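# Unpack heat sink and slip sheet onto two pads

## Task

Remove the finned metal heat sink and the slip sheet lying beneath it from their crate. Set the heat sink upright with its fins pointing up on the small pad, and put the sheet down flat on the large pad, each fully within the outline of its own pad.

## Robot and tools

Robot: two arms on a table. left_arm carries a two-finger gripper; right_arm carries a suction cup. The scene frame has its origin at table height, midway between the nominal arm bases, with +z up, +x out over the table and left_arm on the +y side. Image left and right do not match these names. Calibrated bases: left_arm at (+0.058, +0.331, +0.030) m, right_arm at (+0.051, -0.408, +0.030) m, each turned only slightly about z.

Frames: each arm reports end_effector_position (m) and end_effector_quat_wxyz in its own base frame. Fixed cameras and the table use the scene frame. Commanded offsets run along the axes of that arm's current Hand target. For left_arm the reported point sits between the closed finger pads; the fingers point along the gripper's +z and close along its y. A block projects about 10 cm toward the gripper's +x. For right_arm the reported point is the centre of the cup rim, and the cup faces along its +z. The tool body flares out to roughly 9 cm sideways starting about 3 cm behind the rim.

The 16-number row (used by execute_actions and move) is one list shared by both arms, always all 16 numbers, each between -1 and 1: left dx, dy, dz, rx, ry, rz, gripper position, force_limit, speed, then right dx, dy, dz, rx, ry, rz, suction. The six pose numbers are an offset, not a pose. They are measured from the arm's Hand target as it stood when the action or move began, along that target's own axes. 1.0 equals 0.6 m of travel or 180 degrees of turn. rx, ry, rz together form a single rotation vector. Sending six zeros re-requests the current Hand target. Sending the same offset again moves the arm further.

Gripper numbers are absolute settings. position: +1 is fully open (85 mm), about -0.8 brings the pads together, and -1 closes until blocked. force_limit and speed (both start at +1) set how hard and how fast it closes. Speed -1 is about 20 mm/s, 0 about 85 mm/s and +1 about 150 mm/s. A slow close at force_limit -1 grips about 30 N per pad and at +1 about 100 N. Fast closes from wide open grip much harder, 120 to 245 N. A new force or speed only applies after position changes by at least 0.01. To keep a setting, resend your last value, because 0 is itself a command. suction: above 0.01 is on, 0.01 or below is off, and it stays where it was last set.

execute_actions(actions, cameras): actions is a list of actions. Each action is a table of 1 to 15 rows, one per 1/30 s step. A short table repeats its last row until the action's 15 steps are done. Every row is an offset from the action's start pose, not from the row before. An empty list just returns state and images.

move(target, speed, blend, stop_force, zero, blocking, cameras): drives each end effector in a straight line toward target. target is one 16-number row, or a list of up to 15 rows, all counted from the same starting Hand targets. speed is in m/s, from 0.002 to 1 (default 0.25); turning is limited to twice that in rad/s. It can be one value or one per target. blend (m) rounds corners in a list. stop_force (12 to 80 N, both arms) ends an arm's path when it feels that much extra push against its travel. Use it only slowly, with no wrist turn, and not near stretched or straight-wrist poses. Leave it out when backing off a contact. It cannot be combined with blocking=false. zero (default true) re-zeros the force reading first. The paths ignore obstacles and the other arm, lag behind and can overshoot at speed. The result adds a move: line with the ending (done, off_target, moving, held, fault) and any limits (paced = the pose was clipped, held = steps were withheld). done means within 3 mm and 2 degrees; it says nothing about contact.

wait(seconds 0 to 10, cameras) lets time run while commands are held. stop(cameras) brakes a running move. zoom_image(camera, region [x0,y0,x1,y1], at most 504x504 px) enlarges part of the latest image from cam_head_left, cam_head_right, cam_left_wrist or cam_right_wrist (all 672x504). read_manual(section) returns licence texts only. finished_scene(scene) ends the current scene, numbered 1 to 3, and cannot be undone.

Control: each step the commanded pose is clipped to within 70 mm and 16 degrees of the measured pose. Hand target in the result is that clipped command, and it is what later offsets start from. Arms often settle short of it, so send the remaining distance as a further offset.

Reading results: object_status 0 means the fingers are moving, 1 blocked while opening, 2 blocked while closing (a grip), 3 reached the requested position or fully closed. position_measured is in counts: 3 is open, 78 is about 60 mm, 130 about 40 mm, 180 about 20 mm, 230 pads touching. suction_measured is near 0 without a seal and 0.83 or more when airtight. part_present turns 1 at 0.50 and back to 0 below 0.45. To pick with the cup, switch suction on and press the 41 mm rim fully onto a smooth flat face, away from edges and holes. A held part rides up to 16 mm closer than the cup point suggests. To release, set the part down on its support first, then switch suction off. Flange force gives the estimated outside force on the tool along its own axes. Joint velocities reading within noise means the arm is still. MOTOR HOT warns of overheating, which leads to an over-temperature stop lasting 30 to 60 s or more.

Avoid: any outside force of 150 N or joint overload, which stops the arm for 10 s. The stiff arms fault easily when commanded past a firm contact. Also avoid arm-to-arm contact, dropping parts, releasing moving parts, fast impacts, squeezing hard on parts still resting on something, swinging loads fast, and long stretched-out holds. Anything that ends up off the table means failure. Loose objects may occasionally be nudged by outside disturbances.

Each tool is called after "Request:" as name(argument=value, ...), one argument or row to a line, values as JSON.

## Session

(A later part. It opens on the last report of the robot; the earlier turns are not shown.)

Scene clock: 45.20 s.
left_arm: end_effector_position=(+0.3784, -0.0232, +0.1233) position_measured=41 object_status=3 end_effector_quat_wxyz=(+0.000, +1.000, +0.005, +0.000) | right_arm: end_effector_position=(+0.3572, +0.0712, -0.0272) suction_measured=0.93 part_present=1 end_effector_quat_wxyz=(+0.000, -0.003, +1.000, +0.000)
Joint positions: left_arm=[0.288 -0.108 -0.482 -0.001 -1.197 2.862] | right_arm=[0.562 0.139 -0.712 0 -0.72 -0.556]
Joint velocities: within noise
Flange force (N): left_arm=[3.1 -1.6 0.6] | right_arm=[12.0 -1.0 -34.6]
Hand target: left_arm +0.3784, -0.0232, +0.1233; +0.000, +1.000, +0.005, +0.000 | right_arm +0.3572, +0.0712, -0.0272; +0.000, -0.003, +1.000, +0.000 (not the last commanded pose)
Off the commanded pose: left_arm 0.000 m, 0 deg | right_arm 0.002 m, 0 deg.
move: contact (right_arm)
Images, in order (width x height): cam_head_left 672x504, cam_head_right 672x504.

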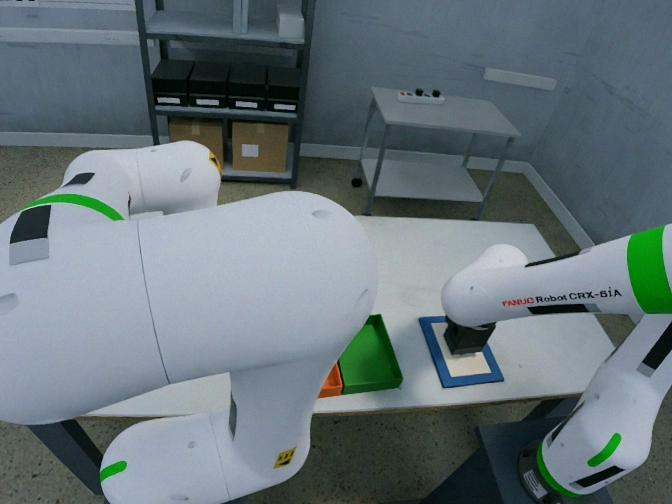

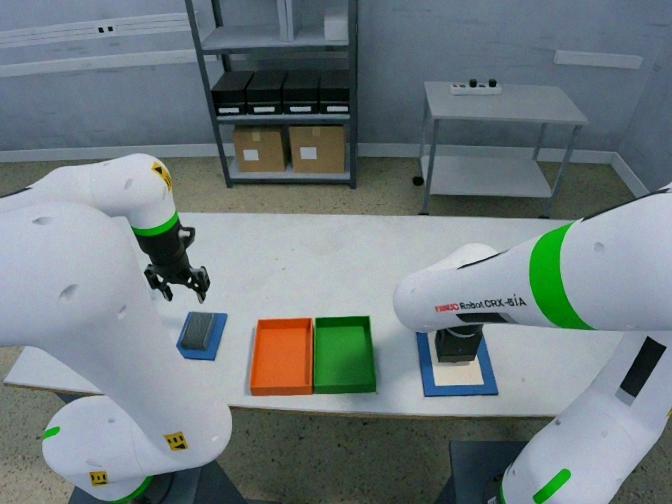

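Request:
execute_actions(
  actions=[
    [[0,0,0,0,0,0,0.7,-0.7,-0.8,0,0,-0.002,0,0,0,0]],
    [[0,0,0,0,0,0,0.7,-0.7,-0.8,0,0,0,0,0,0,0]],
  ],
  cameras=[],
)

Request:
move(
  target=[0,0,0,0,0,0,0.7,-0.7,-0.8,0,0,-0.13,0,0,0,0],
  speed=0.1,
)

Request:
zoom_image(
  camera="cam_head_right",
  region=[390, 290, 530, 420],
)

Request:
zoom_image(
  camera="cam_left_wrist",
  region=[200, 60, 470, 330],
)

Scene clock: 46.83 s.
left_arm: end_effector_position=(+0.3784, -0.0232, +0.1233) position_measured=41 object_status=3 end_effector_quat_wxyz=(+0.000, +1.000, +0.005, +0.000) | right_arm: end_effector_position=(+0.3572, +0.0712, -0.0260) suction_measured=0.00 part_present=0 end_effector_quat_wxyz=(+0.000, -0.003, +1.000, +0.000)
Joint positions: left_arm=[0.288 -0.108 -0.482 -0.001 -1.197 2.862] | right_arm=[0.562 0.136 -0.711 0 -0.724 -0.556]
Joint velocities: within noise
Flange force (N): left_arm=[1.9 -0.8 0.5] | right_arm=[8.7 -1.0 -24.2]
Flange force at the end of the 1st action (N): left_arm=[2.4 -1.5 0.0] | right_arm=[8.9 -0.9 -24.2]
Hand target: left_arm +0.3784, -0.0232, +0.1233; +0.000, +1.000, +0.005, +0.000 | right_arm +0.3572, +0.0712, -0.0260; +0.000, -0.003, +1.000, +0.000
Off the commanded pose: left_arm 0.000 m, 0 deg | right_arm 0.000 m, 0 deg.
Step readings (end_effector_position of left_arm | right_arm; steps 1 to 15: 1st action; 16 to 30: 2nd action):
0: (+0.3784, -0.0232, +0.1233) | (+0.3572, +0.0712, -0.0272)
1: (+0.3784, -0.0232, +0.1233) | (+0.3572, +0.0712, -0.0272)
2: (+0.3784, -0.0232, +0.1233) | (+0.3572, +0.0712, -0.0268)
4: (+0.3784, -0.0232, +0.1233) | (+0.3571, +0.0711, -0.0262)
8: (+0.3784, -0.0232, +0.1233) | (+0.3571, +0.0711, -0.0261)
15: (+0.3784, -0.0232, +0.1233) | (+0.3572, +0.0712, -0.0260)
16: (+0.3784, -0.0232, +0.1233) | (+0.3572, +0.0712, -0.0260)
17: (+0.3784, -0.0232, +0.1233) | (+0.3572, +0.0712, -0.0260)
19: (+0.3784, -0.0232, +0.1233) | (+0.3572, +0.0712, -0.0260)
23: (+0.3784, -0.0232, +0.1233) | (+0.3572, +0.0712, -0.0260)
30: (+0.3784, -0.0232, +0.1233) | (+0.3572, +0.0712, -0.0260)
No camera images: "cameras" was empty.

Scene clock: 47.93 s.
left_arm: end_effector_position=(+0.3784, -0.0232, +0.1233) position_measured=41 object_status=3 end_effector_quat_wxyz=(+0.000, +1.000, +0.005, +0.000) | right_arm: end_effector_position=(+0.3572, +0.0711, +0.0520) suction_measured=0.00 part_present=0 end_effector_quat_wxyz=(+0.000, -0.003, +1.000, +0.000)
Joint positions: left_arm=[0.288 -0.108 -0.482 -0.001 -1.197 2.862] | right_arm=[0.562 -0.027 -0.642 0 -0.956 -0.556]
Joint velocities: within noise
Flange force (N): left_arm=[2.3 -2.0 -0.1] | right_arm=[5.2 -1.4 2.4]
Hand target: left_arm +0.3784, -0.0232, +0.1233; +0.000, +1.000, +0.005, +0.000 | right_arm +0.3572, +0.0712, +0.0520; +0.000, -0.003, +1.000, +0.000
Off the commanded pose: left_arm 0.000 m, 0 deg | right_arm 0.000 m, 0 deg.
move: done
camera_calibration:
cam_left_wrist: T_world_to_cam=[[-0.00930394, -0.99729, 0.072981, -0.0270939], [-0.92932, 0.0355675, 0.367558, 0.32241], [-0.369157, -0.064403, -0.927133, 0.380617], [0, 0, 0, 1]] pos_world=[0.439877, -0.013975, 0.236355]
cam_right_wrist: T_world_to_cam=[[0.0357357, -0.997038, -0.0681057, 0.0676697], [-0.890604, -0.0626894, 0.450438, 0.322655], [-0.453373, 0.0445585, -0.890206, 0.275588], [0, 0, 0, 1]] pos_world=[0.409884, 0.0754166, 0.104603]

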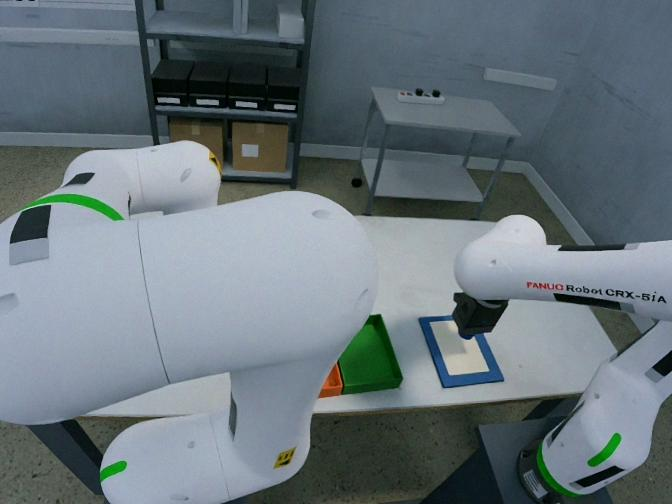

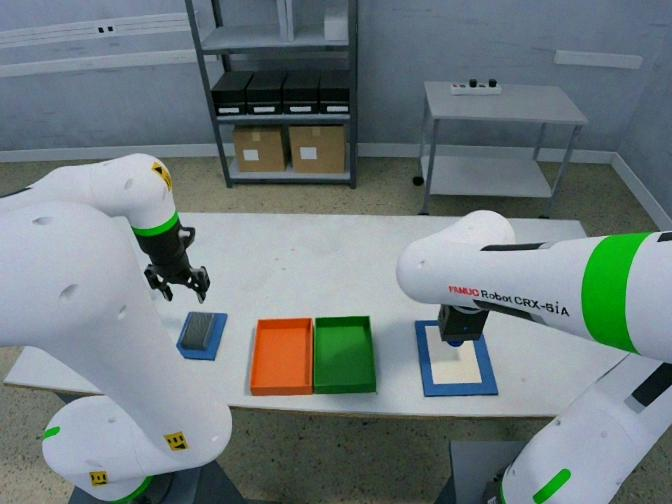

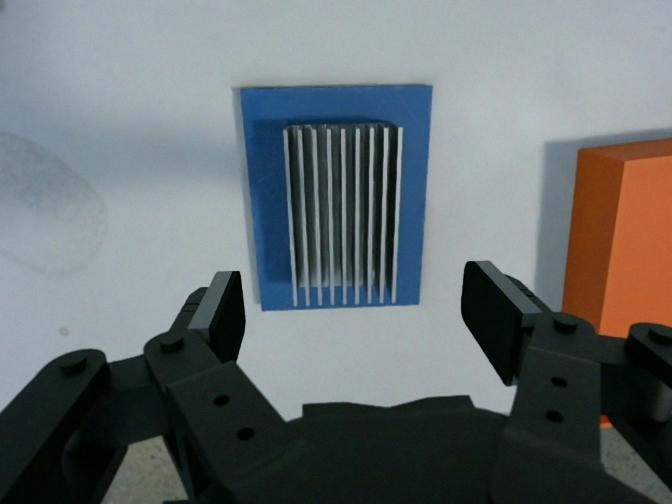

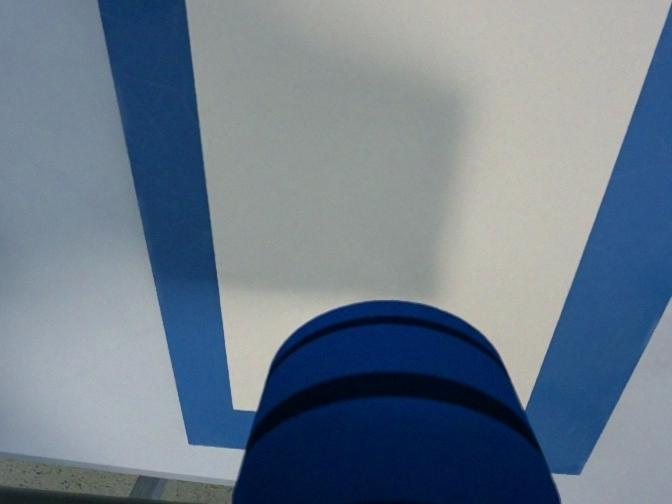

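Scaled by 3.600 from the camera's 672x504 image, which has a finer 960x720 frame.

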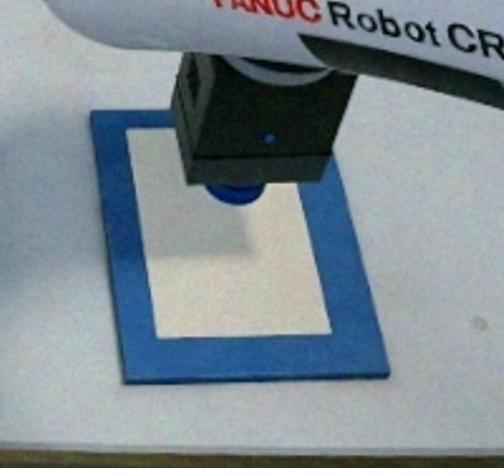

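Scaled by 1.867 from the camera's 672x504 image, which has a finer 960x720 frame.

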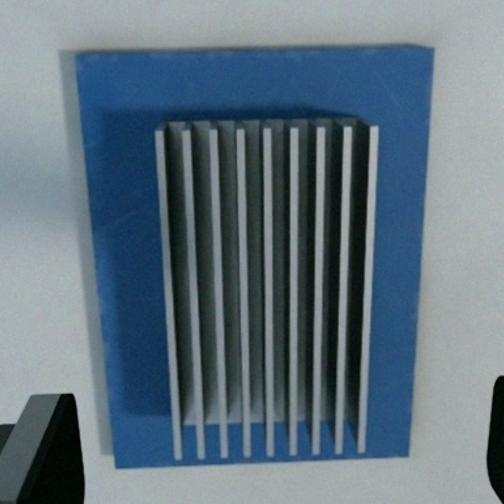

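Everything is in place, well inside the pads.

Request:
finished_scene(
  scene=3,
)

The scene is finished: the task was done.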